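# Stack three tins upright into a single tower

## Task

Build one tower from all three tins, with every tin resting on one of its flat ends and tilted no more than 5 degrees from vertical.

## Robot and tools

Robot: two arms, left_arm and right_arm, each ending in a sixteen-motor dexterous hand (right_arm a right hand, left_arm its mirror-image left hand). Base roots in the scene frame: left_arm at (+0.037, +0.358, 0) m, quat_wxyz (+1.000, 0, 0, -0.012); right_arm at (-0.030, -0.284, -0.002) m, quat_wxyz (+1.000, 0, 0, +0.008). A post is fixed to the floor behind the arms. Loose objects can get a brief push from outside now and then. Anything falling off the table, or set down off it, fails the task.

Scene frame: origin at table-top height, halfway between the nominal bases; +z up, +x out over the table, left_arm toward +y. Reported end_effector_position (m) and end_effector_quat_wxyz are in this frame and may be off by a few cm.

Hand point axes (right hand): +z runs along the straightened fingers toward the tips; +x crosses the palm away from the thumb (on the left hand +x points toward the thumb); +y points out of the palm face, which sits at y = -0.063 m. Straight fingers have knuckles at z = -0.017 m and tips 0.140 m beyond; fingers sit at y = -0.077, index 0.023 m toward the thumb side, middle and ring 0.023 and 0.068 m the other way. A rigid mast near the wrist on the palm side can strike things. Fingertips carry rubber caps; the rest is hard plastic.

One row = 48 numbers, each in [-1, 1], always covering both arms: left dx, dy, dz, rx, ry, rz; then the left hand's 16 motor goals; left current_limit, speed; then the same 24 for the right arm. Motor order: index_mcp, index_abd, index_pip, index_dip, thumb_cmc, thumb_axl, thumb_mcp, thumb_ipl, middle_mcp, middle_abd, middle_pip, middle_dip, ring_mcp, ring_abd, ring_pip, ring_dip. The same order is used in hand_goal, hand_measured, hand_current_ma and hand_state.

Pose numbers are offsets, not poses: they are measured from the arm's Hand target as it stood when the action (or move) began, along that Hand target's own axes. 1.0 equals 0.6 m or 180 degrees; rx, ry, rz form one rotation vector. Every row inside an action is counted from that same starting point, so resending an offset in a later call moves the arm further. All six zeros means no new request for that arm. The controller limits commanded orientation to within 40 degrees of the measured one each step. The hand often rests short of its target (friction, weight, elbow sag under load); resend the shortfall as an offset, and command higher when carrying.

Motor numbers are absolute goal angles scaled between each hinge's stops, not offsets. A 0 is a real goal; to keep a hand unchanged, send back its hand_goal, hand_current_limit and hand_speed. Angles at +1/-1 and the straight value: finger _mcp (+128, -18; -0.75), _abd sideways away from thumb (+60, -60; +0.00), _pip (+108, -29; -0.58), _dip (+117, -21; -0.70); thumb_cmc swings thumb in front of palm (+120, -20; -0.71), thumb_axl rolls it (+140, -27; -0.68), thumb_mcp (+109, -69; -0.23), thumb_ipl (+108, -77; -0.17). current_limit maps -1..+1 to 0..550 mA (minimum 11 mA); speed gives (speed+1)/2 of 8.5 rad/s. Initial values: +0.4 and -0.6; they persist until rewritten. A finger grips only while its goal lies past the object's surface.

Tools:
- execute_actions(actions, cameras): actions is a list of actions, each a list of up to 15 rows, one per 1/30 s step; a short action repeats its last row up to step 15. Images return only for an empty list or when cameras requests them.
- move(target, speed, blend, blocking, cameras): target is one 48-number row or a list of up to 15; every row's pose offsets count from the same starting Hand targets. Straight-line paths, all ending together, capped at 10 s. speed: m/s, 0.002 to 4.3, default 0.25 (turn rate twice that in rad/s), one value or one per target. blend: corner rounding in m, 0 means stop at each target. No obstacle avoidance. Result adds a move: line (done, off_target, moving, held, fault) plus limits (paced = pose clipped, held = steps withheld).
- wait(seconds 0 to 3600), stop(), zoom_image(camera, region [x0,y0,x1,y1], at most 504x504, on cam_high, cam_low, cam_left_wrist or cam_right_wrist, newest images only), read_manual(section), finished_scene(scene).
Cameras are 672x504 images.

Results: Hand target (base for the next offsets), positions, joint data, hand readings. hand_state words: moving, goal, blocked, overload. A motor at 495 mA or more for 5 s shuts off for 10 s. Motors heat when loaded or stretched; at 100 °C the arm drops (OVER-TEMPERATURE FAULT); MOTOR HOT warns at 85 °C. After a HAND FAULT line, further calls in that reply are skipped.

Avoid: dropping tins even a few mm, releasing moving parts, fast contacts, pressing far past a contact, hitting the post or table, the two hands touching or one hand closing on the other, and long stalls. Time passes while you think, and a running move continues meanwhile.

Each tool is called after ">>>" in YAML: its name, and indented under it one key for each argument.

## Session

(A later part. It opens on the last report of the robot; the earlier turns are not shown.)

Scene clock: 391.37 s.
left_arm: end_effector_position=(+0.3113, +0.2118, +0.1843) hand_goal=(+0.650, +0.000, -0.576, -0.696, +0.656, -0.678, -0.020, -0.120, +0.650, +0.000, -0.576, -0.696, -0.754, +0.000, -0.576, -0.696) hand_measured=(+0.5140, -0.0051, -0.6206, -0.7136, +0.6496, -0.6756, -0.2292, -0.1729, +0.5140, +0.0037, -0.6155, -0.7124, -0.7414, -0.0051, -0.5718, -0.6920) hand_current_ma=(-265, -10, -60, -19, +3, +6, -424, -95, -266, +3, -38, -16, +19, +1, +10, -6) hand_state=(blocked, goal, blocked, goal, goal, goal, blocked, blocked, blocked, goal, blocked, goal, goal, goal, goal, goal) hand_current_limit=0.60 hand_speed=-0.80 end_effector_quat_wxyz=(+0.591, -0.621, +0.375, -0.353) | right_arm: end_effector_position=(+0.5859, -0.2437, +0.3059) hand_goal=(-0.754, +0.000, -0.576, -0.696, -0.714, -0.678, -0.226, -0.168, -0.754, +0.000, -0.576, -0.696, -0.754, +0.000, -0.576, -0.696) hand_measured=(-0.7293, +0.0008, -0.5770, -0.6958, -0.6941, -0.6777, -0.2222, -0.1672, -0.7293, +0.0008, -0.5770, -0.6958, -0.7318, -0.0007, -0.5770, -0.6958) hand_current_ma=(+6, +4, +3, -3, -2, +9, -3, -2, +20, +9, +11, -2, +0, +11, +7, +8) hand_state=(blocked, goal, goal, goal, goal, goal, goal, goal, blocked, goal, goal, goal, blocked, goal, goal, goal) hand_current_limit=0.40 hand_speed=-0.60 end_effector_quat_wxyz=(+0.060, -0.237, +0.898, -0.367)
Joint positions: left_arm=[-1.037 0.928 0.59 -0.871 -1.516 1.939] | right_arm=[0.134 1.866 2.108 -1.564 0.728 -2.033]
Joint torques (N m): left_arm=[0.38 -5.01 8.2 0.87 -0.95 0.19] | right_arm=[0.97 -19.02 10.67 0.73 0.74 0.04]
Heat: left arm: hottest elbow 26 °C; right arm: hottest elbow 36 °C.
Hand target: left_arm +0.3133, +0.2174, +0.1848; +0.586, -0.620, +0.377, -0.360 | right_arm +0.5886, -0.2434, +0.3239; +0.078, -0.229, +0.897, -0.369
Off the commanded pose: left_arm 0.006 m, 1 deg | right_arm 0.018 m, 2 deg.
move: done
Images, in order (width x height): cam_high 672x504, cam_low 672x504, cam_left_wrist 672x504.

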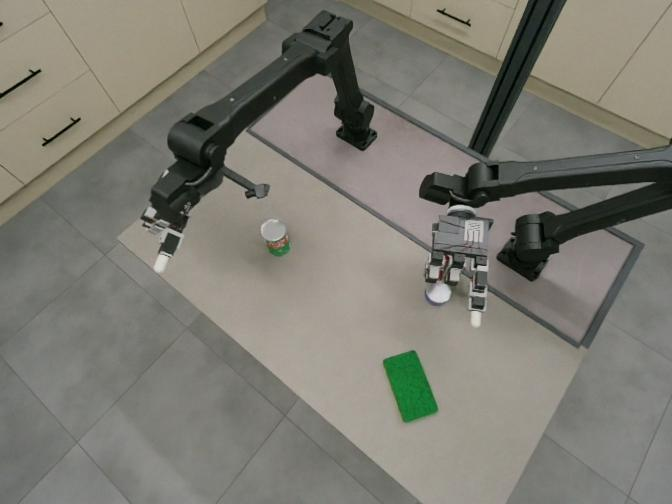

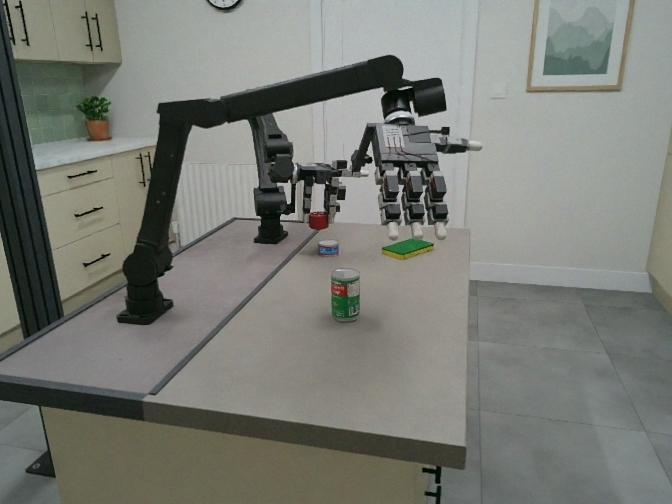

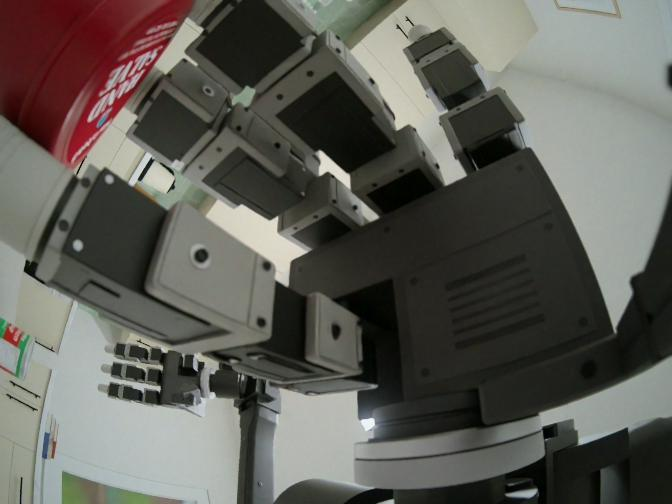

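>>> move:
  target: [-0.0125,0.0723,0.0495,0,0,-0.0094,0.65,0,-0.576,-0.696,0.657,-0.678,-0.02,-0.12,0.65,0,-0.576,-0.696,-0.754,0,-0.576,-0.696,0.6,-0.8,0,0,0,0,0,0,-0.754,0,-0.576,-0.696,-0.714,-0.678,-0.226,-0.168,-0.754,0,-0.576,-0.696,-0.754,0,-0.576,-0.696,0.4,-0.6]
  cameras: ["cam_low","cam_high","cam_left_wrist"]
  speed: 0.1

>>> zoom_image:
  camera: "cam_low"
  region: [295, 200, 350, 265]

>>> zoom_image:
  camera: "cam_high"
  region: [420, 245, 470, 310]

Scene clock: 420.03 s.
left_arm: end_effector_position=(+0.3322, +0.2306, +0.1409) hand_goal=(+0.650, +0.000, -0.576, -0.696, +0.656, -0.678, -0.020, -0.120, +0.650, +0.000, -0.576, -0.696, -0.754, +0.000, -0.576, -0.696) hand_measured=(+0.5152, -0.0051, -0.6206, -0.7136, +0.6509, -0.6756, -0.2292, -0.1738, +0.5140, +0.0052, -0.6155, -0.7111, -0.7402, -0.0036, -0.5718, -0.6907) hand_current_ma=(-258, -12, -54, -19, +0, +3, -435, -97, -267, +6, -44, -15, +16, -3, +8, -3) hand_state=(blocked, goal, blocked, goal, goal, goal, blocked, blocked, blocked, goal, blocked, goal, goal, goal, goal, goal) hand_current_limit=0.60 hand_speed=-0.80 end_effector_quat_wxyz=(-0.594, +0.650, -0.338, +0.333) | right_arm: end_effector_position=(+0.5859, -0.2437, +0.3059) hand_goal=(-0.754, +0.000, -0.576, -0.696, -0.714, -0.678, -0.226, -0.168, -0.754, +0.000, -0.576, -0.696, -0.754, +0.000, -0.576, -0.696) hand_measured=(-0.7306, -0.0007, -0.5770, -0.6958, -0.6954, -0.6767, -0.2222, -0.1672, -0.7293, -0.0007, -0.5757, -0.6958, -0.7306, +0.0008, -0.5770, -0.6958) hand_current_ma=(+8, +5, +0, -1, +2, +13, -4, +0, +20, +10, +9, -2, -2, +6, +9, +8) hand_state=(blocked, goal, goal, goal, goal, goal, goal, goal, blocked, goal, goal, goal, blocked, goal, goal, goal) hand_current_limit=0.40 hand_speed=-0.60 end_effector_quat_wxyz=(+0.060, -0.237, +0.898, -0.367)
Joint positions: left_arm=[-0.924 0.987 0.489 -0.541 -1.487 2.074] | right_arm=[0.134 1.866 2.108 -1.564 0.728 -2.033]
Joint torques (N m): left_arm=[0.44 -4.72 7.77 1.2 -0.85 0.2] | right_arm=[0.97 -19.08 10.66 0.72 0.74 0.04]
Heat: left arm: hottest elbow 27 °C; right arm: hottest elbow 37 °C.
Hand target: left_arm +0.3344, +0.2363, +0.1400; -0.581, +0.625, -0.368, +0.369 | right_arm +0.5886, -0.2434, +0.3239; +0.078, -0.229, +0.897, -0.369
Off the commanded pose: left_arm 0.006 m, 6 deg | right_arm 0.018 m, 2 deg.
joint sent to its limit (left arm) — joint 6 (wrist roll), upper limit. The joint targets are off in orientation, not in position.
move: off_target (left_arm)
Images, in order (width x height): cam_high 672x504, cam_low 672x504, cam_left_wrist 672x504.

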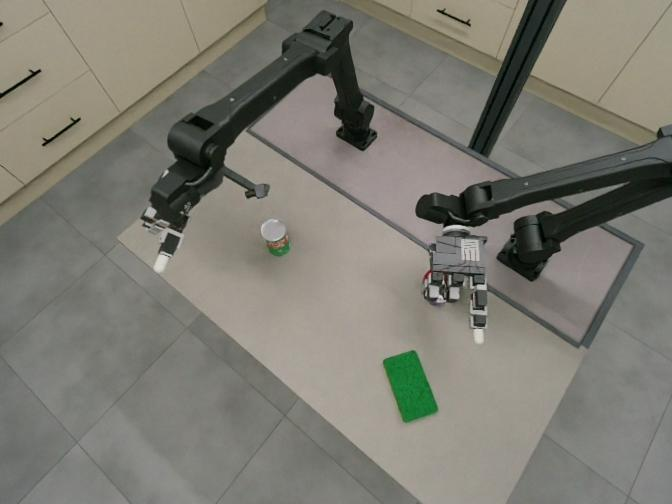

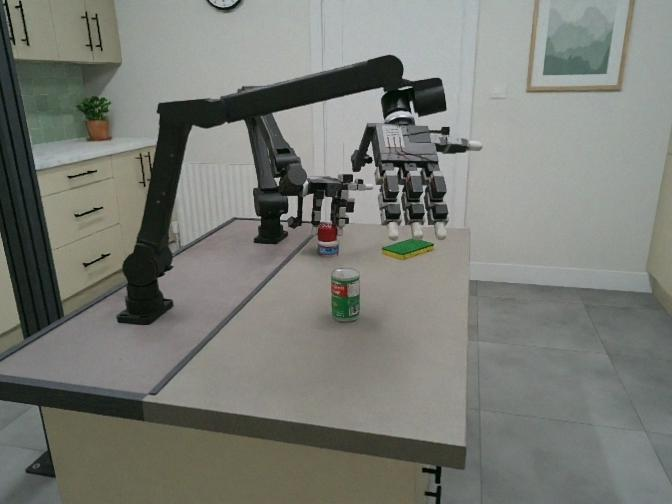

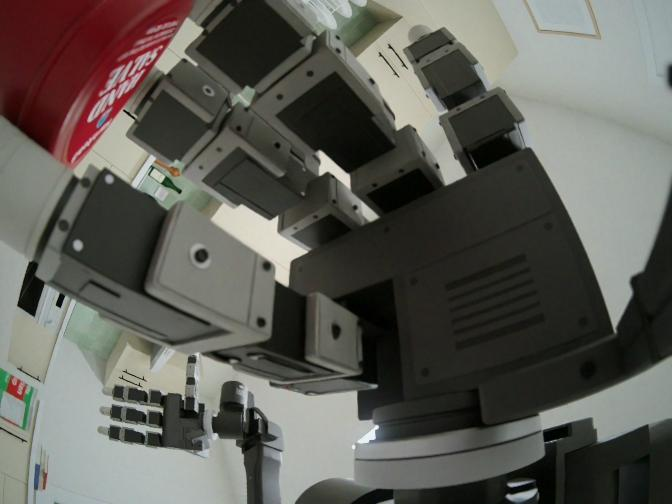

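Scaled by 7.754 from the camera's image (finer frame: 960x720).

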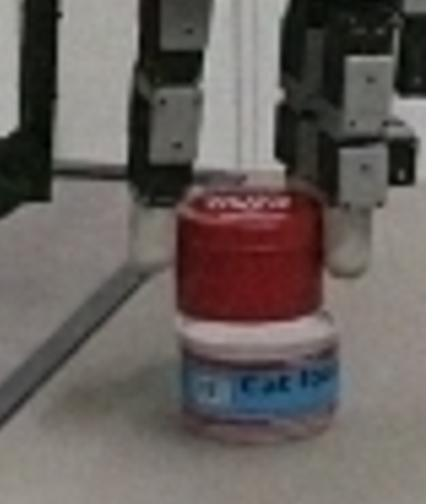

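Scaled by 7.754 from the camera's image (finer frame: 960x720).

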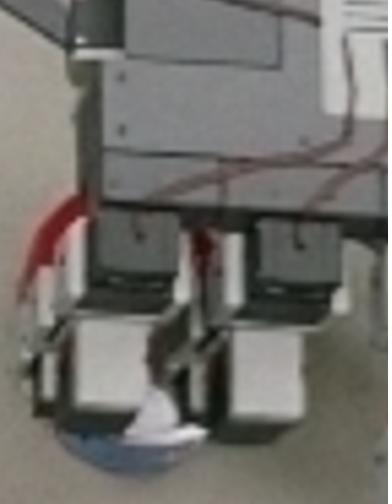

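>>> zoom_image:
  camera: "cam_high"
  region: [415, 262, 455, 312]

>>> zoom_image:
  camera: "cam_low"
  region: [308, 215, 348, 265]

Scaled by 10.080 from the camera's image (finer frame: 960x720).

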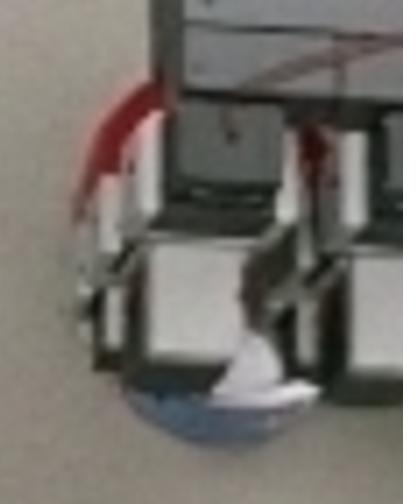

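Scaled by 10.080 from the camera's image (finer frame: 960x720).

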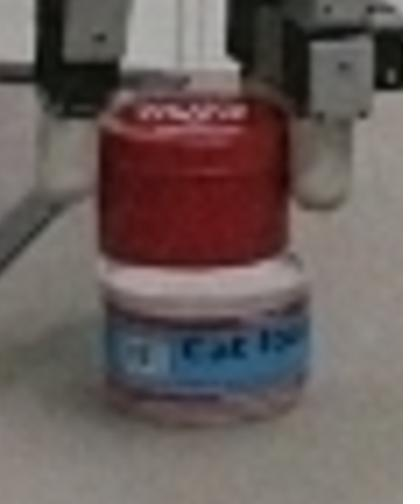

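>>> move:
  target: [-0.0207,-0.0045,0.0022,0.0017,-0.0493,0,0.65,0,-0.576,-0.696,0.657,-0.678,-0.02,-0.12,0.65,0,-0.576,-0.696,-0.754,0,-0.576,-0.696,0.6,-0.8,0,0,0,0,0,0,-0.754,0,-0.576,-0.696,-0.714,-0.678,-0.226,-0.168,-0.754,0,-0.576,-0.696,-0.754,0,-0.576,-0.696,0.4,-0.6]
  cameras: ["cam_low","cam_high"]
  speed: 0.1

>>> zoom_image:
  camera: "cam_low"
  region: [308, 215, 348, 265]

>>> zoom_image:
  camera: "cam_high"
  region: [415, 262, 455, 312]

Scene clock: 454.33 s.
left_arm: end_effector_position=(+0.3290, +0.2427, +0.1395) hand_goal=(+0.650, +0.000, -0.576, -0.696, +0.656, -0.678, -0.020, -0.120, +0.650, +0.000, -0.576, -0.696, -0.754, +0.000, -0.576, -0.696) hand_measured=(+0.5152, -0.0051, -0.6206, -0.7136, +0.6509, -0.6756, -0.2292, -0.1729, +0.5152, +0.0037, -0.6142, -0.7111, -0.7402, -0.0051, -0.5718, -0.6920) hand_current_ma=(-263, -1, -60, -17, +8, +10, -433, -94, -264, +0, -37, -18, +13, +6, +7, -3) hand_state=(blocked, goal, blocked, goal, goal, goal, blocked, blocked, blocked, goal, blocked, goal, goal, goal, goal, goal) hand_current_limit=0.60 hand_speed=-0.80 end_effector_quat_wxyz=(+0.606, -0.645, +0.335, -0.323) | right_arm: end_effector_position=(+0.5859, -0.2437, +0.3059) hand_goal=(-0.754, +0.000, -0.576, -0.696, -0.714, -0.678, -0.226, -0.168, -0.754, +0.000, -0.576, -0.696, -0.754, +0.000, -0.576, -0.696) hand_measured=(-0.7306, +0.0008, -0.5770, -0.6958, -0.6954, -0.6777, -0.2222, -0.1672, -0.7306, +0.0008, -0.5770, -0.6958, -0.7318, -0.0007, -0.5770, -0.6971) hand_current_ma=(+7, -1, -1, +1, -2, +12, +0, -8, +19, +6, +11, +0, -1, +8, +3, +5) hand_state=(blocked, goal, goal, goal, goal, goal, goal, goal, blocked, goal, goal, goal, blocked, goal, goal, goal) hand_current_limit=0.40 hand_speed=-0.60 end_effector_quat_wxyz=(+0.060, -0.237, +0.898, -0.367)
Joint positions: left_arm=[-0.915 0.983 0.483 -0.602 -1.508 2.031] | right_arm=[0.134 1.866 2.108 -1.564 0.728 -2.033]
Joint torques (N m): left_arm=[0.38 -5.01 8.09 0.08 -1.18 -0.04] | right_arm=[0.97 -19.02 10.65 0.73 0.74 0.04]
Heat: left arm: hottest elbow 27 °C; right arm: hottest elbow 37 °C.
Hand target: left_arm +0.3300, +0.2481, +0.1422; +0.609, -0.650, +0.321, -0.321 | right_arm +0.5886, -0.2434, +0.3239; +0.078, -0.229, +0.897, -0.369
Off the commanded pose: left_arm 0.006 m, 2 deg | right_arm 0.018 m, 2 deg.
move: done
Images, in order (width x height): cam_high 672x504, cam_low 672x504.

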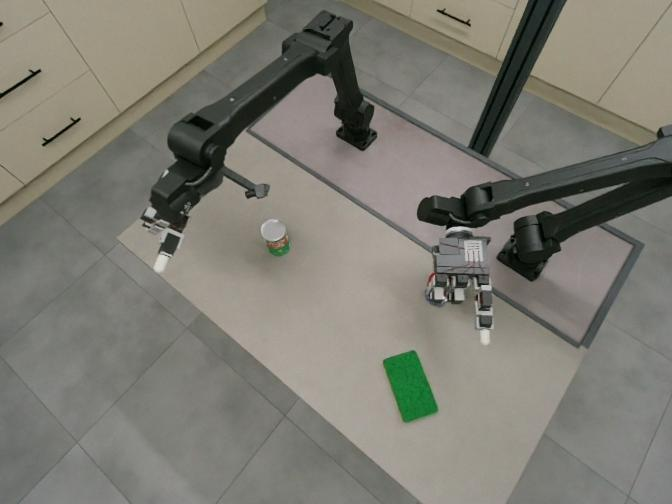

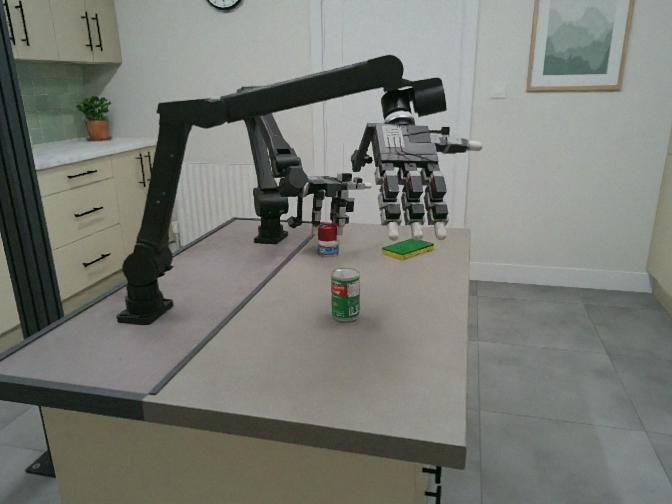

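Scaled by 10.080 from the camera's image (finer frame: 960x720).

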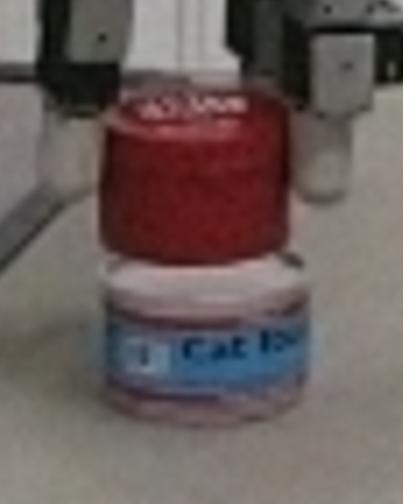

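Scaled by 10.080 from the camera's image (finer frame: 960x720).

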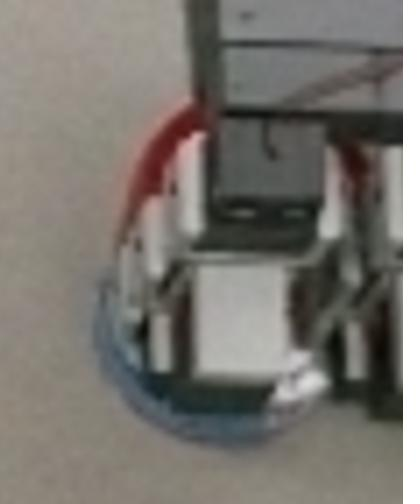

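>>> move:
  target: [-0.0125,0.0142,0.0097,0,0,-0.0045,0.65,0,-0.576,-0.696,0.657,-0.678,-0.02,-0.12,0.65,0,-0.576,-0.696,-0.754,0,-0.576,-0.696,0.6,-0.8,0,0,0,0,0,0,-0.754,0,-0.576,-0.696,-0.714,-0.678,-0.226,-0.168,-0.754,0,-0.576,-0.696,-0.754,0,-0.576,-0.696,0.4,-0.6]
  cameras: ["cam_low","cam_high"]
  speed: 0.1

>>> zoom_image:
  camera: "cam_low"
  region: [308, 215, 348, 265]

>>> zoom_image:
  camera: "cam_high"
  region: [415, 262, 455, 312]

Scene clock: 468.13 s.
left_arm: end_effector_position=(+0.3289, +0.2518, +0.1317) hand_goal=(+0.650, +0.000, -0.576, -0.696, +0.656, -0.678, -0.020, -0.120, +0.650, +0.000, -0.576, -0.696, -0.754, +0.000, -0.576, -0.696) hand_measured=(+0.5152, -0.0051, -0.6219, -0.7136, +0.6509, -0.6767, -0.2282, -0.1729, +0.5128, +0.0037, -0.6142, -0.7111, -0.7402, -0.0051, -0.5718, -0.6920) hand_current_ma=(-263, -4, -56, -15, +4, +8, -437, -92, -266, +1, -42, -21, +17, -6, +4, +5) hand_state=(blocked, goal, blocked, goal, goal, goal, blocked, blocked, blocked, goal, blocked, goal, goal, goal, goal, goal) hand_current_limit=0.60 hand_speed=-0.80 end_effector_quat_wxyz=(+0.607, -0.651, +0.323, -0.323) | right_arm: end_effector_position=(+0.5859, -0.2437, +0.3059) hand_goal=(-0.754, +0.000, -0.576, -0.696, -0.714, -0.678, -0.226, -0.168, -0.754, +0.000, -0.576, -0.696, -0.754, +0.000, -0.576, -0.696) hand_measured=(-0.7306, -0.0007, -0.5770, -0.6958, -0.6954, -0.6777, -0.2222, -0.1681, -0.7293, +0.0008, -0.5770, -0.6958, -0.7318, -0.0007, -0.5770, -0.6971) hand_current_ma=(+5, -5, -1, -1, -1, +13, -1, -7, +22, +11, +11, +0, +2, +8, +2, +5) hand_state=(blocked, goal, goal, goal, goal, goal, goal, goal, blocked, goal, goal, goal, blocked, goal, goal, goal) hand_current_limit=0.40 hand_speed=-0.60 end_effector_quat_wxyz=(+0.060, -0.237, +0.898, -0.367)
Joint positions: left_arm=[-0.894 0.972 0.449 -0.543 -1.508 2.048] | right_arm=[0.134 1.866 2.108 -1.564 0.728 -2.033]
Joint torques (N m): left_arm=[0.38 -5.01 7.6 1.13 -0.99 0.19] | right_arm=[0.97 -19.08 10.67 0.73 0.73 0.04]
Heat: left arm: hottest elbow 27 °C; right arm: hottest elbow 37 °C.
Hand target: left_arm +0.3300, +0.2572, +0.1331; +0.607, -0.653, +0.316, -0.325 | right_arm +0.5886, -0.2434, +0.3239; +0.078, -0.229, +0.897, -0.369
Off the commanded pose: left_arm 0.006 m, 1 deg | right_arm 0.018 m, 2 deg.
move: done
Images, in order (width x height): cam_high 672x504, cam_low 672x504.

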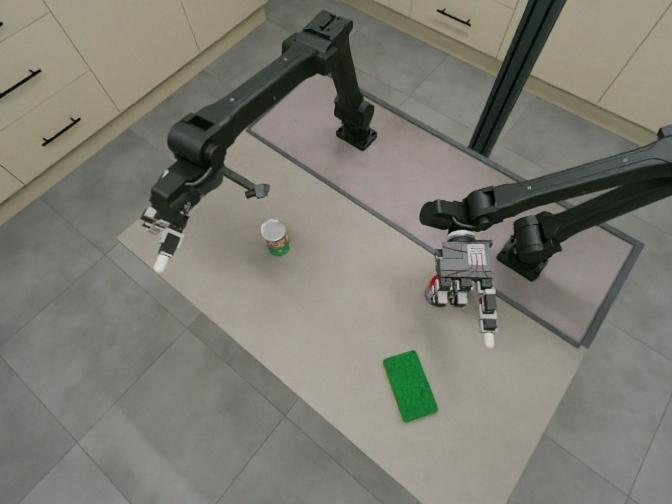

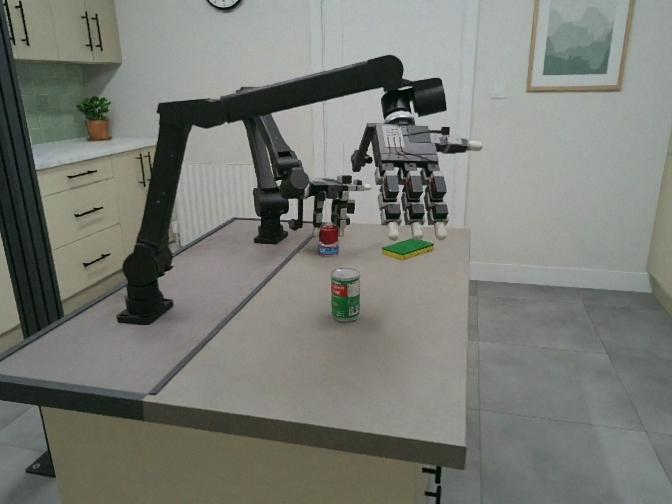

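Scaled by 10.080 from the camera's image (finer frame: 960x720).

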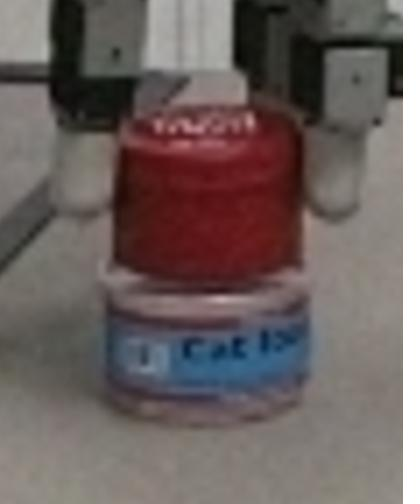

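Scaled by 10.080 from the camera's image (finer frame: 960x720).

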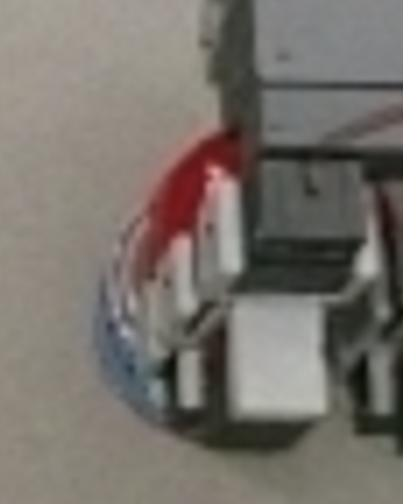

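>>> move:
  target: [0,0.0083,0,0,0,0,0.65,0,-0.576,-0.696,0.657,-0.678,-0.02,-0.12,0.65,0,-0.576,-0.696,-0.754,0,-0.576,-0.696,0.6,-0.8,0,0,0,0,0,0,-0.754,0,-0.576,-0.696,-0.714,-0.678,-0.226,-0.168,-0.754,0,-0.576,-0.696,-0.754,0,-0.576,-0.696,0.4,-0.6]
  cameras: ["cam_low","cam_high"]
  speed: 0.05

>>> zoom_image:
  camera: "cam_low"
  region: [308, 215, 348, 265]

>>> zoom_image:
  camera: "cam_high"
  region: [415, 262, 455, 312]

Scene clock: 477.10 s.
left_arm: end_effector_position=(+0.3289, +0.2518, +0.1287) hand_goal=(+0.650, +0.000, -0.576, -0.696, +0.656, -0.678, -0.020, -0.120, +0.650, +0.000, -0.576, -0.696, -0.754, +0.000, -0.576, -0.696) hand_measured=(+0.5152, -0.0051, -0.6206, -0.7136, +0.6509, -0.6756, -0.2292, -0.1729, +0.5140, +0.0052, -0.6155, -0.7111, -0.7414, -0.0036, -0.5718, -0.6920) hand_current_ma=(-262, -6, -63, -19, +2, +2, -432, -104, -269, +5, -42, -15, +13, +2, +16, -3) hand_state=(blocked, goal, blocked, goal, goal, goal, blocked, blocked, blocked, goal, blocked, goal, goal, goal, goal, goal) hand_current_limit=0.60 hand_speed=-0.80 end_effector_quat_wxyz=(+0.606, -0.652, +0.321, -0.326) | right_arm: end_effector_position=(+0.5859, -0.2437, +0.3059) hand_goal=(-0.754, +0.000, -0.576, -0.696, -0.714, -0.678, -0.226, -0.168, -0.754, +0.000, -0.576, -0.696, -0.754, +0.000, -0.576, -0.696) hand_measured=(-0.7293, +0.0008, -0.5770, -0.6958, -0.6954, -0.6767, -0.2222, -0.1681, -0.7306, +0.0008, -0.5770, -0.6958, -0.7306, -0.0007, -0.5770, -0.6958) hand_current_ma=(+7, -5, -1, -4, -3, +10, -1, -5, +18, +8, +10, +2, +0, +6, +2, +7) hand_state=(blocked, goal, goal, goal, goal, goal, goal, goal, blocked, goal, goal, goal, blocked, goal, goal, goal) hand_current_limit=0.40 hand_speed=-0.60 end_effector_quat_wxyz=(+0.060, -0.237, +0.898, -0.367)
Joint positions: left_arm=[-0.894 0.972 0.436 -0.505 -1.508 2.065] | right_arm=[0.134 1.866 2.108 -1.564 0.728 -2.033]
Joint torques (N m): left_arm=[0.32 -4.42 7.57 1.21 -0.95 0.18] | right_arm=[0.97 -19.08 10.66 0.73 0.73 0.04]
Heat: left arm: hottest elbow 27 °C; right arm: hottest elbow 37 °C.
Hand target: left_arm +0.3300, +0.2569, +0.1282; +0.607, -0.653, +0.316, -0.325 | right_arm +0.5886, -0.2434, +0.3239; +0.078, -0.229, +0.897, -0.369
Off the commanded pose: left_arm 0.005 m, 1 deg | right_arm 0.018 m, 2 deg.
move: done
Images, in order (width x height): cam_high 672x504, cam_low 672x504.

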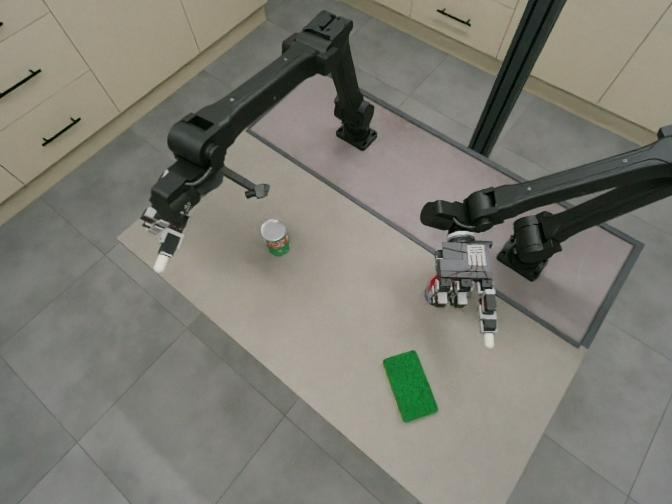

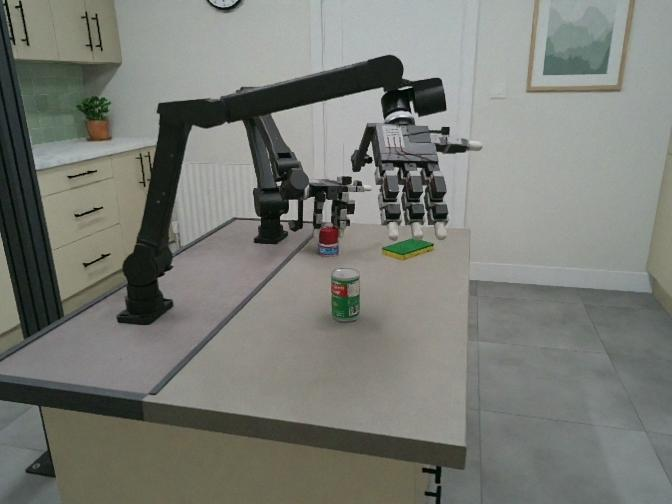

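Scaled by 10.080 from the camera's image (finer frame: 960x720).

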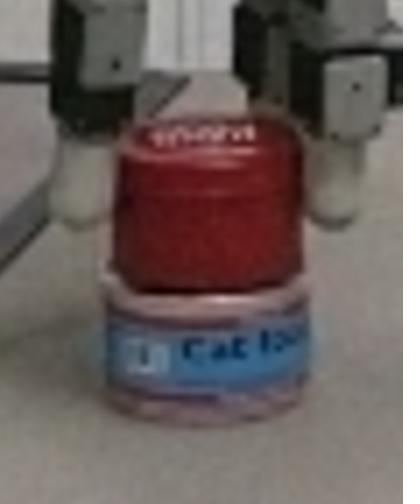

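Scaled by 10.080 from the camera's image (finer frame: 960x720).

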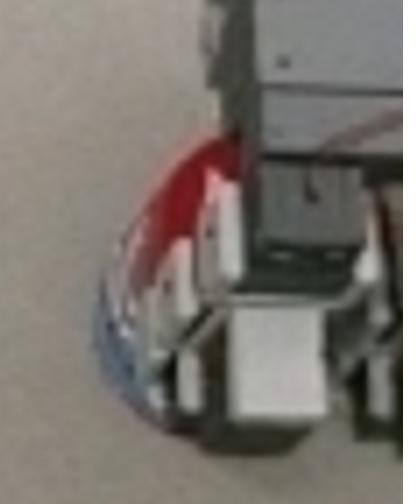

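>>> move:
  target: [0,0.0067,0,0,0,0,0.65,0,-0.576,-0.696,0.657,-0.678,-0.02,-0.12,0.65,0,-0.576,-0.696,-0.754,0,-0.576,-0.696,0.6,-0.8,0,0,0,0,0,0,-0.754,0,-0.576,-0.696,-0.714,-0.678,-0.226,-0.168,-0.754,0,-0.576,-0.696,-0.754,0,-0.576,-0.696,0.4,-0.6]
  cameras: ["cam_low"]
  speed: 0.05

>>> zoom_image:
  camera: "cam_low"
  region: [308, 215, 348, 265]

Scene clock: 483.97 s.
left_arm: end_effector_position=(+0.3289, +0.2518, +0.1266) hand_goal=(+0.650, +0.000, -0.576, -0.696, +0.656, -0.678, -0.020, -0.120, +0.650, +0.000, -0.576, -0.696, -0.754, +0.000, -0.576, -0.696) hand_measured=(+0.5140, -0.0051, -0.6206, -0.7136, +0.6509, -0.6756, -0.2292, -0.1738, +0.5140, +0.0037, -0.6155, -0.7111, -0.7414, -0.0051, -0.5718, -0.6907) hand_current_ma=(-259, -4, -59, -20, +6, +2, -435, -98, -267, -1, -37, -25, +15, +2, +13, -5) hand_state=(blocked, goal, blocked, goal, goal, goal, blocked, blocked, blocked, goal, blocked, goal, goal, goal, goal, goal) hand_current_limit=0.60 hand_speed=-0.80 end_effector_quat_wxyz=(+0.604, -0.652, +0.318, -0.328) | right_arm: end_effector_position=(+0.5859, -0.2437, +0.3059) hand_goal=(-0.754, +0.000, -0.576, -0.696, -0.714, -0.678, -0.226, -0.168, -0.754, +0.000, -0.576, -0.696, -0.754, +0.000, -0.576, -0.696) hand_measured=(-0.7293, -0.0007, -0.5770, -0.6958, -0.6941, -0.6777, -0.2232, -0.1672, -0.7306, -0.0007, -0.5757, -0.6958, -0.7318, -0.0007, -0.5770, -0.6958) hand_current_ma=(+5, -2, +0, -1, -2, +8, +0, -7, +20, +9, +12, -2, +4, +8, +5, +5) hand_state=(blocked, goal, goal, goal, goal, goal, goal, goal, blocked, goal, goal, goal, blocked, goal, goal, goal) hand_current_limit=0.40 hand_speed=-0.60 end_effector_quat_wxyz=(+0.060, -0.237, +0.898, -0.367)
Joint positions: left_arm=[-0.894 0.972 0.427 -0.479 -1.508 2.074] | right_arm=[0.134 1.866 2.108 -1.564 0.728 -2.033]
Joint torques (N m): left_arm=[0.21 -3.72 7.53 1.18 -0.95 0.21] | right_arm=[0.97 -19.02 10.67 0.73 0.74 0.04]
Heat: left arm: hottest elbow 27 °C; right arm: hottest elbow 37 °C.
Hand target: left_arm +0.3299, +0.2566, +0.1242; +0.607, -0.653, +0.316, -0.325 | right_arm +0.5886, -0.2434, +0.3239; +0.078, -0.229, +0.897, -0.369
Off the commanded pose: left_arm 0.005 m, 1 deg | right_arm 0.018 m, 2 deg.
joint sent to its limit (left arm) — joint 6 (wrist roll), upper limit. The joint targets still meet the commanded pose.
move: done

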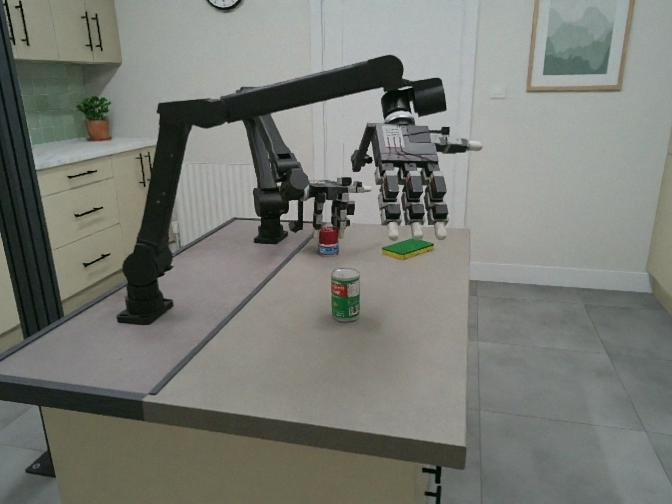

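Scaled by 10.080 from the camera's image (finer frame: 960x720).

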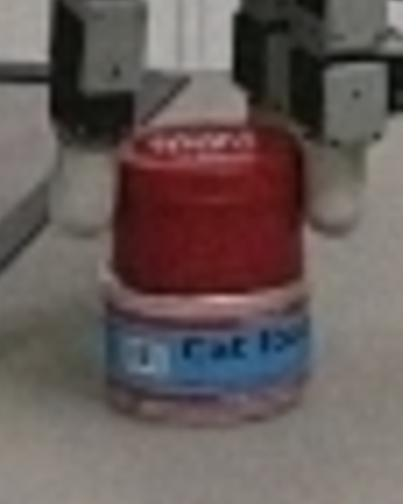

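>>> move:
  target: [0,0.006,0,0,0,0,0.65,0,-0.576,-0.696,0.657,-0.678,-0.02,-0.12,0.65,0,-0.576,-0.696,-0.754,0,-0.576,-0.696,0.6,-0.8,0,0,0,0,0,0,-0.754,0,-0.576,-0.696,-0.714,-0.678,-0.226,-0.168,-0.754,0,-0.576,-0.696,-0.754,0,-0.576,-0.696,0.4,-0.6]
  cameras: ["cam_low","cam_high"]
  speed: 0.05

>>> zoom_image:
  camera: "cam_low"
  region: [308, 215, 348, 265]

>>> zoom_image:
  camera: "cam_high"
  region: [415, 262, 455, 312]

Scene clock: 488.77 s.
left_arm: end_effector_position=(+0.3292, +0.2514, +0.1251) hand_goal=(+0.650, +0.000, -0.576, -0.696, +0.656, -0.678, -0.020, -0.120, +0.650, +0.000, -0.576, -0.696, -0.754, +0.000, -0.576, -0.696) hand_measured=(+0.5164, -0.0051, -0.6206, -0.7136, +0.6509, -0.6756, -0.2292, -0.1738, +0.5152, +0.0081, -0.6155, -0.7111, -0.7414, -0.0051, -0.5705, -0.6920) hand_current_ma=(-255, -7, -62, -20, +3, +9, -433, -102, -268, +2, -42, -20, +13, +8, +12, +4) hand_state=(blocked, goal, blocked, goal, goal, goal, blocked, blocked, blocked, goal, blocked, goal, goal, goal, goal, goal) hand_current_limit=0.60 hand_speed=-0.80 end_effector_quat_wxyz=(+0.603, -0.653, +0.316, -0.330) | right_arm: end_effector_position=(+0.5859, -0.2437, +0.3059) hand_goal=(-0.754, +0.000, -0.576, -0.696, -0.714, -0.678, -0.226, -0.168, -0.754, +0.000, -0.576, -0.696, -0.754, +0.000, -0.576, -0.696) hand_measured=(-0.7306, -0.0007, -0.5770, -0.6958, -0.6954, -0.6777, -0.2222, -0.1681, -0.7293, -0.0007, -0.5770, -0.6958, -0.7306, -0.0007, -0.5770, -0.6958) hand_current_ma=(+6, -3, +1, -2, -1, +10, -6, -6, +19, +9, +10, +2, +2, +10, +5, +9) hand_state=(blocked, goal, goal, goal, goal, goal, goal, goal, blocked, goal, goal, goal, blocked, goal, goal, goal) hand_current_limit=0.40 hand_speed=-0.60 end_effector_quat_wxyz=(+0.060, -0.237, +0.898, -0.367)
Joint positions: left_arm=[-0.894 0.975 0.422 -0.464 -1.508 2.075] | right_arm=[0.134 1.866 2.108 -1.564 0.728 -2.033]
Joint torques (N m): left_arm=[0.21 -3.25 7.32 1.32 -0.94 0.19] | right_arm=[0.97 -19.02 10.67 0.73 0.74 0.04]
Heat: left arm: hottest elbow 27 °C; right arm: hottest elbow 37 °C.
Hand target: left_arm +0.3298, +0.2564, +0.1205; +0.607, -0.653, +0.316, -0.325 | right_arm +0.5886, -0.2434, +0.3239; +0.078, -0.229, +0.897, -0.369
Off the commanded pose: left_arm 0.007 m, 1 deg | right_arm 0.018 m, 2 deg.
joint sent to its limit (left arm) — joint 6 (wrist roll), upper limit. The joint targets still meet the commanded pose.
move: done
Images, in order (width x height): cam_high 672x504, cam_low 672x504.

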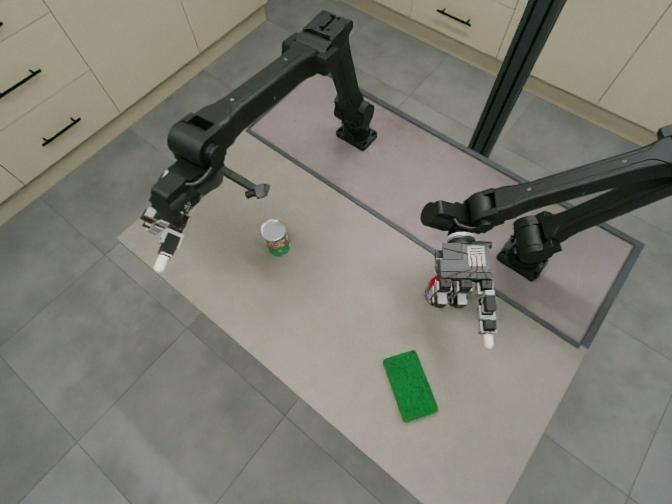

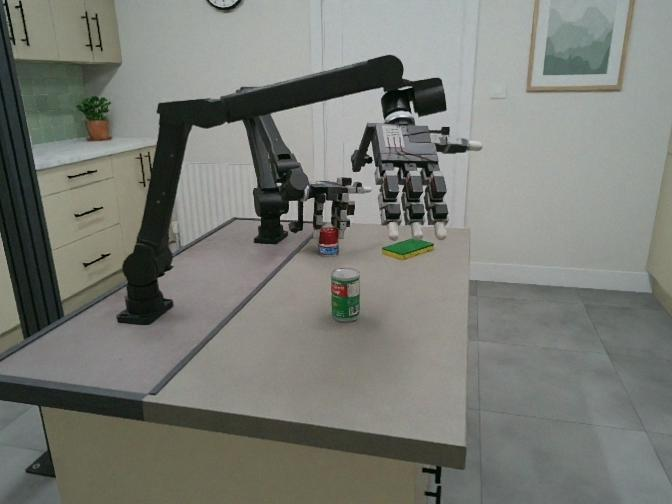

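Scaled by 10.080 from the camera's image (finer frame: 960x720).

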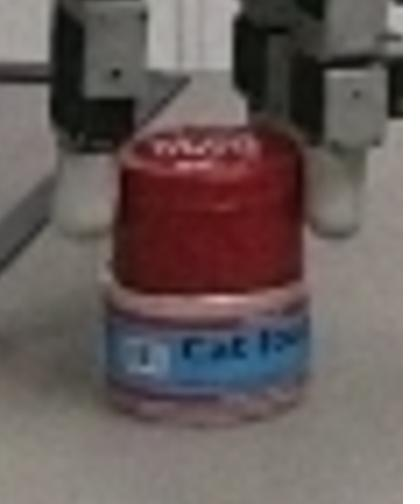

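Scaled by 10.080 from the camera's image (finer frame: 960x720).

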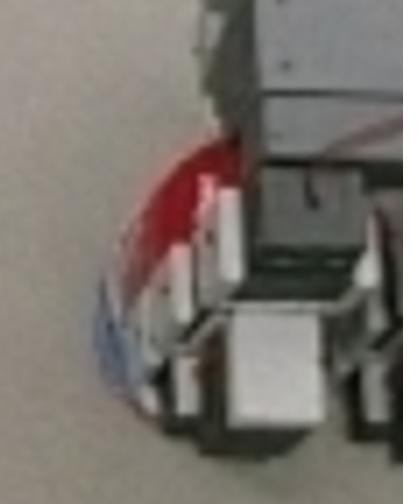

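>>> move:
  target: [0,0,0,0,0,0,0.51,0,-0.59,-0.70,0.657,-0.678,-0.215,-0.165,0.51,0,-0.59,-0.70,-0.754,0,-0.576,-0.696,0.6,-0.93,0,0,0,0,0,0,-0.754,0,-0.576,-0.696,-0.714,-0.678,-0.226,-0.168,-0.754,0,-0.576,-0.696,-0.754,0,-0.576,-0.696,0.4,-0.6]
  cameras: ["cam_low"]
  speed: 0.05

>>> move:
  target: [0,0,0,0,0,0,0.40,0,-0.576,-0.696,0.657,-0.678,-0.32,-0.168,0.40,0,-0.576,-0.696,-0.754,0,-0.576,-0.696,0.6,-0.93,0,0,0,0,0,0,-0.754,0,-0.576,-0.696,-0.714,-0.678,-0.226,-0.168,-0.754,0,-0.576,-0.696,-0.754,0,-0.576,-0.696,0.4,-0.6]
  cameras: ["cam_low","cam_high"]
  speed: 0.05

>>> zoom_image:
  camera: "cam_low"
  region: [308, 215, 348, 265]

>>> zoom_image:
  camera: "cam_high"
  region: [415, 262, 455, 312]

Scene clock: 495.73 s.
left_arm: end_effector_position=(+0.3293, +0.2513, +0.1251) hand_goal=(+0.510, +0.000, -0.590, -0.700, +0.656, -0.678, -0.216, -0.166, +0.510, +0.000, -0.590, -0.700, -0.754, +0.000, -0.576, -0.696) hand_measured=(+0.5164, -0.0065, -0.6244, -0.7162, +0.6509, -0.6756, -0.2252, -0.1834, +0.5152, +0.0096, -0.6206, -0.7111, -0.7402, -0.0036, -0.5718, -0.6907) hand_current_ma=(-29, -1, -41, -17, +4, +7, -122, -16, -26, +5, -30, -9, +22, +5, +15, -1) hand_state=(moving, goal, blocked, goal, goal, goal, moving, goal, moving, goal, blocked, goal, goal, goal, goal, goal) hand_current_limit=0.60 hand_speed=-0.93 end_effector_quat_wxyz=(+0.603, -0.653, +0.316, -0.330) | right_arm: end_effector_position=(+0.5859, -0.2437, +0.3059) hand_goal=(-0.754, +0.000, -0.576, -0.696, -0.714, -0.678, -0.226, -0.168, -0.754, +0.000, -0.576, -0.696, -0.754, +0.000, -0.576, -0.696) hand_measured=(-0.7293, -0.0007, -0.5770, -0.6958, -0.6954, -0.6777, -0.2222, -0.1681, -0.7306, -0.0007, -0.5770, -0.6958, -0.7306, -0.0007, -0.5770, -0.6958) hand_current_ma=(+5, +2, +2, -2, +4, +11, -4, -8, +17, +6, +13, -1, +0, +9, +3, +7) hand_state=(blocked, goal, goal, goal, goal, goal, goal, goal, blocked, goal, goal, goal, blocked, goal, goal, goal) hand_current_limit=0.40 hand_speed=-0.60 end_effector_quat_wxyz=(+0.060, -0.237, +0.898, -0.367)
Joint positions: left_arm=[-0.894 0.975 0.422 -0.464 -1.508 2.076] | right_arm=[0.134 1.866 2.108 -1.564 0.728 -2.033]
Joint torques (N m): left_arm=[0.21 -2.96 7.34 1.22 -0.94 0.18] | right_arm=[0.97 -19.02 10.67 0.73 0.73 0.04]
Heat: left arm: hottest elbow 27 °C; right arm: hottest elbow 37 °C.
Hand target: left_arm +0.3298, +0.2564, +0.1205; +0.607, -0.653, +0.316, -0.325 | right_arm +0.5886, -0.2434, +0.3239; +0.078, -0.229, +0.897, -0.369
Off the commanded pose: left_arm 0.007 m, 1 deg | right_arm 0.018 m, 2 deg.
joint sent to its limit (left arm) — joint 6 (wrist roll), upper limit. The joint targets still meet the commanded pose.
move: done

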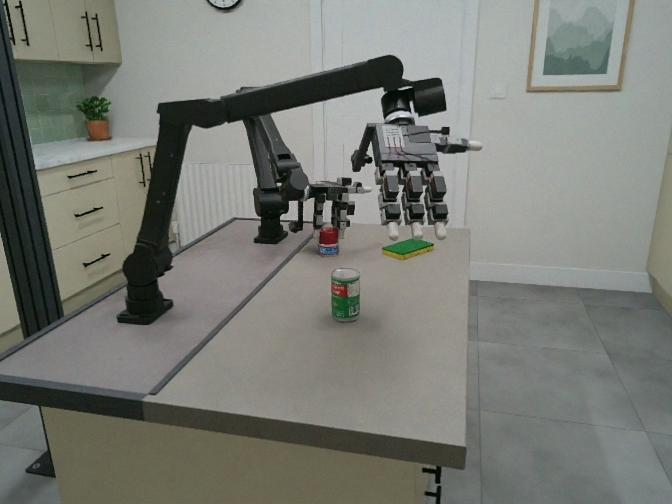

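Scene clock: 496.80 s.
left_arm: end_effector_position=(+0.3294, +0.2511, +0.1253) hand_goal=(+0.400, +0.000, -0.576, -0.696, +0.656, -0.678, -0.320, -0.168, +0.400, +0.000, -0.576, -0.696, -0.754, +0.000, -0.576, -0.696) hand_measured=(+0.4091, -0.0065, -0.5808, -0.7022, +0.6509, -0.6756, -0.3133, -0.1710, +0.4091, +0.0081, -0.5757, -0.7022, -0.7414, -0.0051, -0.5718, -0.6907) hand_current_ma=(+2, -8, -10, -6, +2, +5, +9, +6, +5, +6, -1, -10, +19, -3, +10, -6) hand_state=(goal, goal, goal, goal, goal, goal, goal, goal, goal, goal, goal, goal, goal, goal, goal, goal) hand_current_limit=0.60 hand_speed=-0.93 end_effector_quat_wxyz=(+0.603, -0.654, +0.316, -0.331) | right_arm: end_effector_position=(+0.5859, -0.2437, +0.3059) hand_goal=(-0.754, +0.000, -0.576, -0.696, -0.714, -0.678, -0.226, -0.168, -0.754, +0.000, -0.576, -0.696, -0.754, +0.000, -0.576, -0.696) hand_measured=(-0.7293, -0.0007, -0.5770, -0.6958, -0.6954, -0.6767, -0.2222, -0.1681, -0.7293, +0.0008, -0.5770, -0.6958, -0.7306, +0.0008, -0.5770, -0.6958) hand_current_ma=(+8, +1, +5, -2, -1, +13, -3, -6, +17, +11, +13, +3, +2, +4, +4, +6) hand_state=(blocked, goal, goal, goal, goal, goal, goal, goal, blocked, goal, goal, goal, blocked, goal, goal, goal) hand_current_limit=0.40 hand_speed=-0.60 end_effector_quat_wxyz=(+0.060, -0.237, +0.898, -0.367)
Joint positions: left_arm=[-0.894 0.975 0.422 -0.462 -1.508 2.076] | right_arm=[0.134 1.866 2.108 -1.564 0.728 -2.033]
Joint torques (N m): left_arm=[0.21 -3.25 7.34 1.13 -0.95 0.17] | right_arm=[0.97 -18.96 10.67 0.73 0.74 0.04]
Heat: left arm: hottest elbow 27 °C; right arm: hottest elbow 37 °C.
Hand target: left_arm +0.3298, +0.2564, +0.1205; -0.607, +0.653, -0.316, +0.325 | right_arm +0.5886, -0.2434, +0.3239; +0.078, -0.229, +0.897, -0.369
Off the commanded pose: left_arm 0.007 m, 1 deg | right_arm 0.018 m, 2 deg.
joint sent to its limit (left arm) — joint 6 (wrist roll), upper limit. The joint targets still meet the commanded pose.
move: done
Images, in order (width x height): cam_high 672x504, cam_low 672x504.

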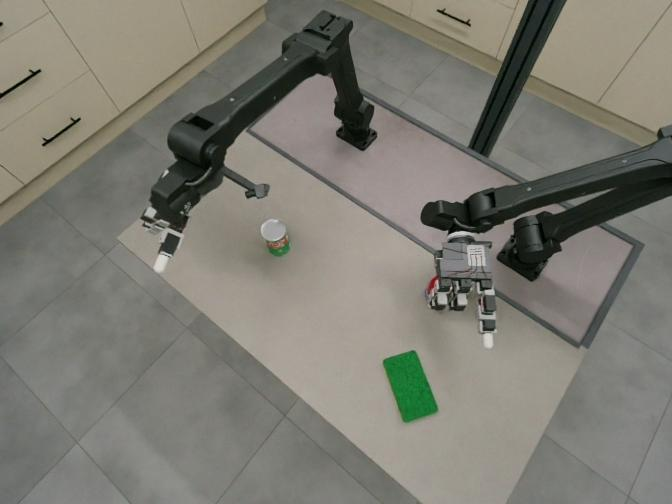

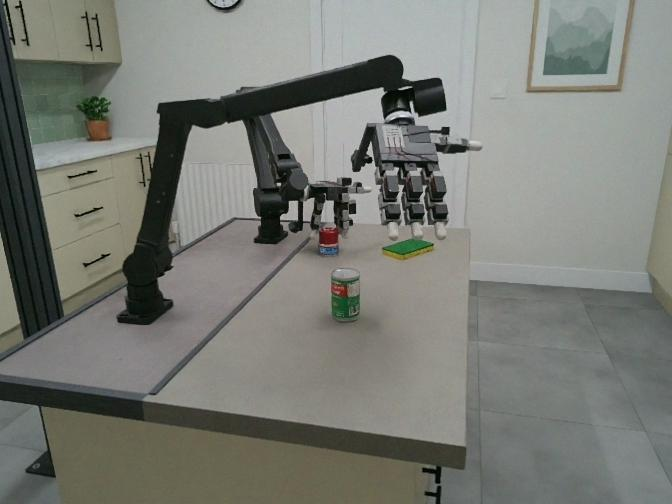

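Scaled by 10.080 from the camera's image (finer frame: 960x720).

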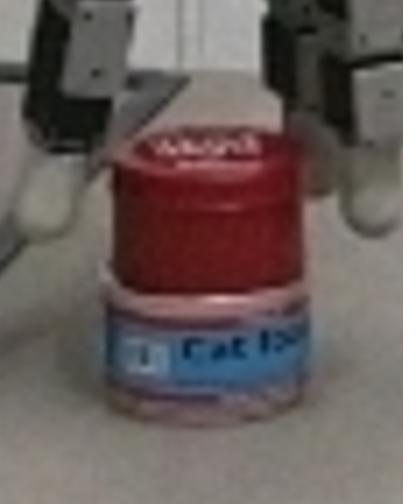

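Scaled by 10.080 from the camera's image (finer frame: 960x720).

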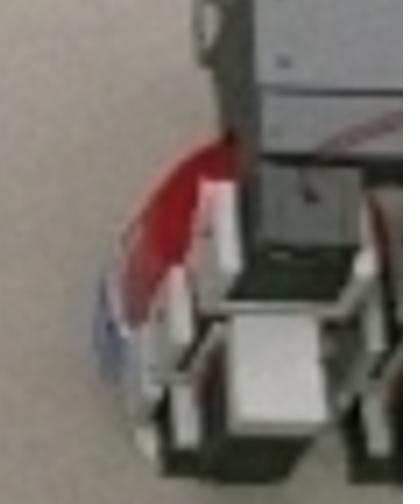

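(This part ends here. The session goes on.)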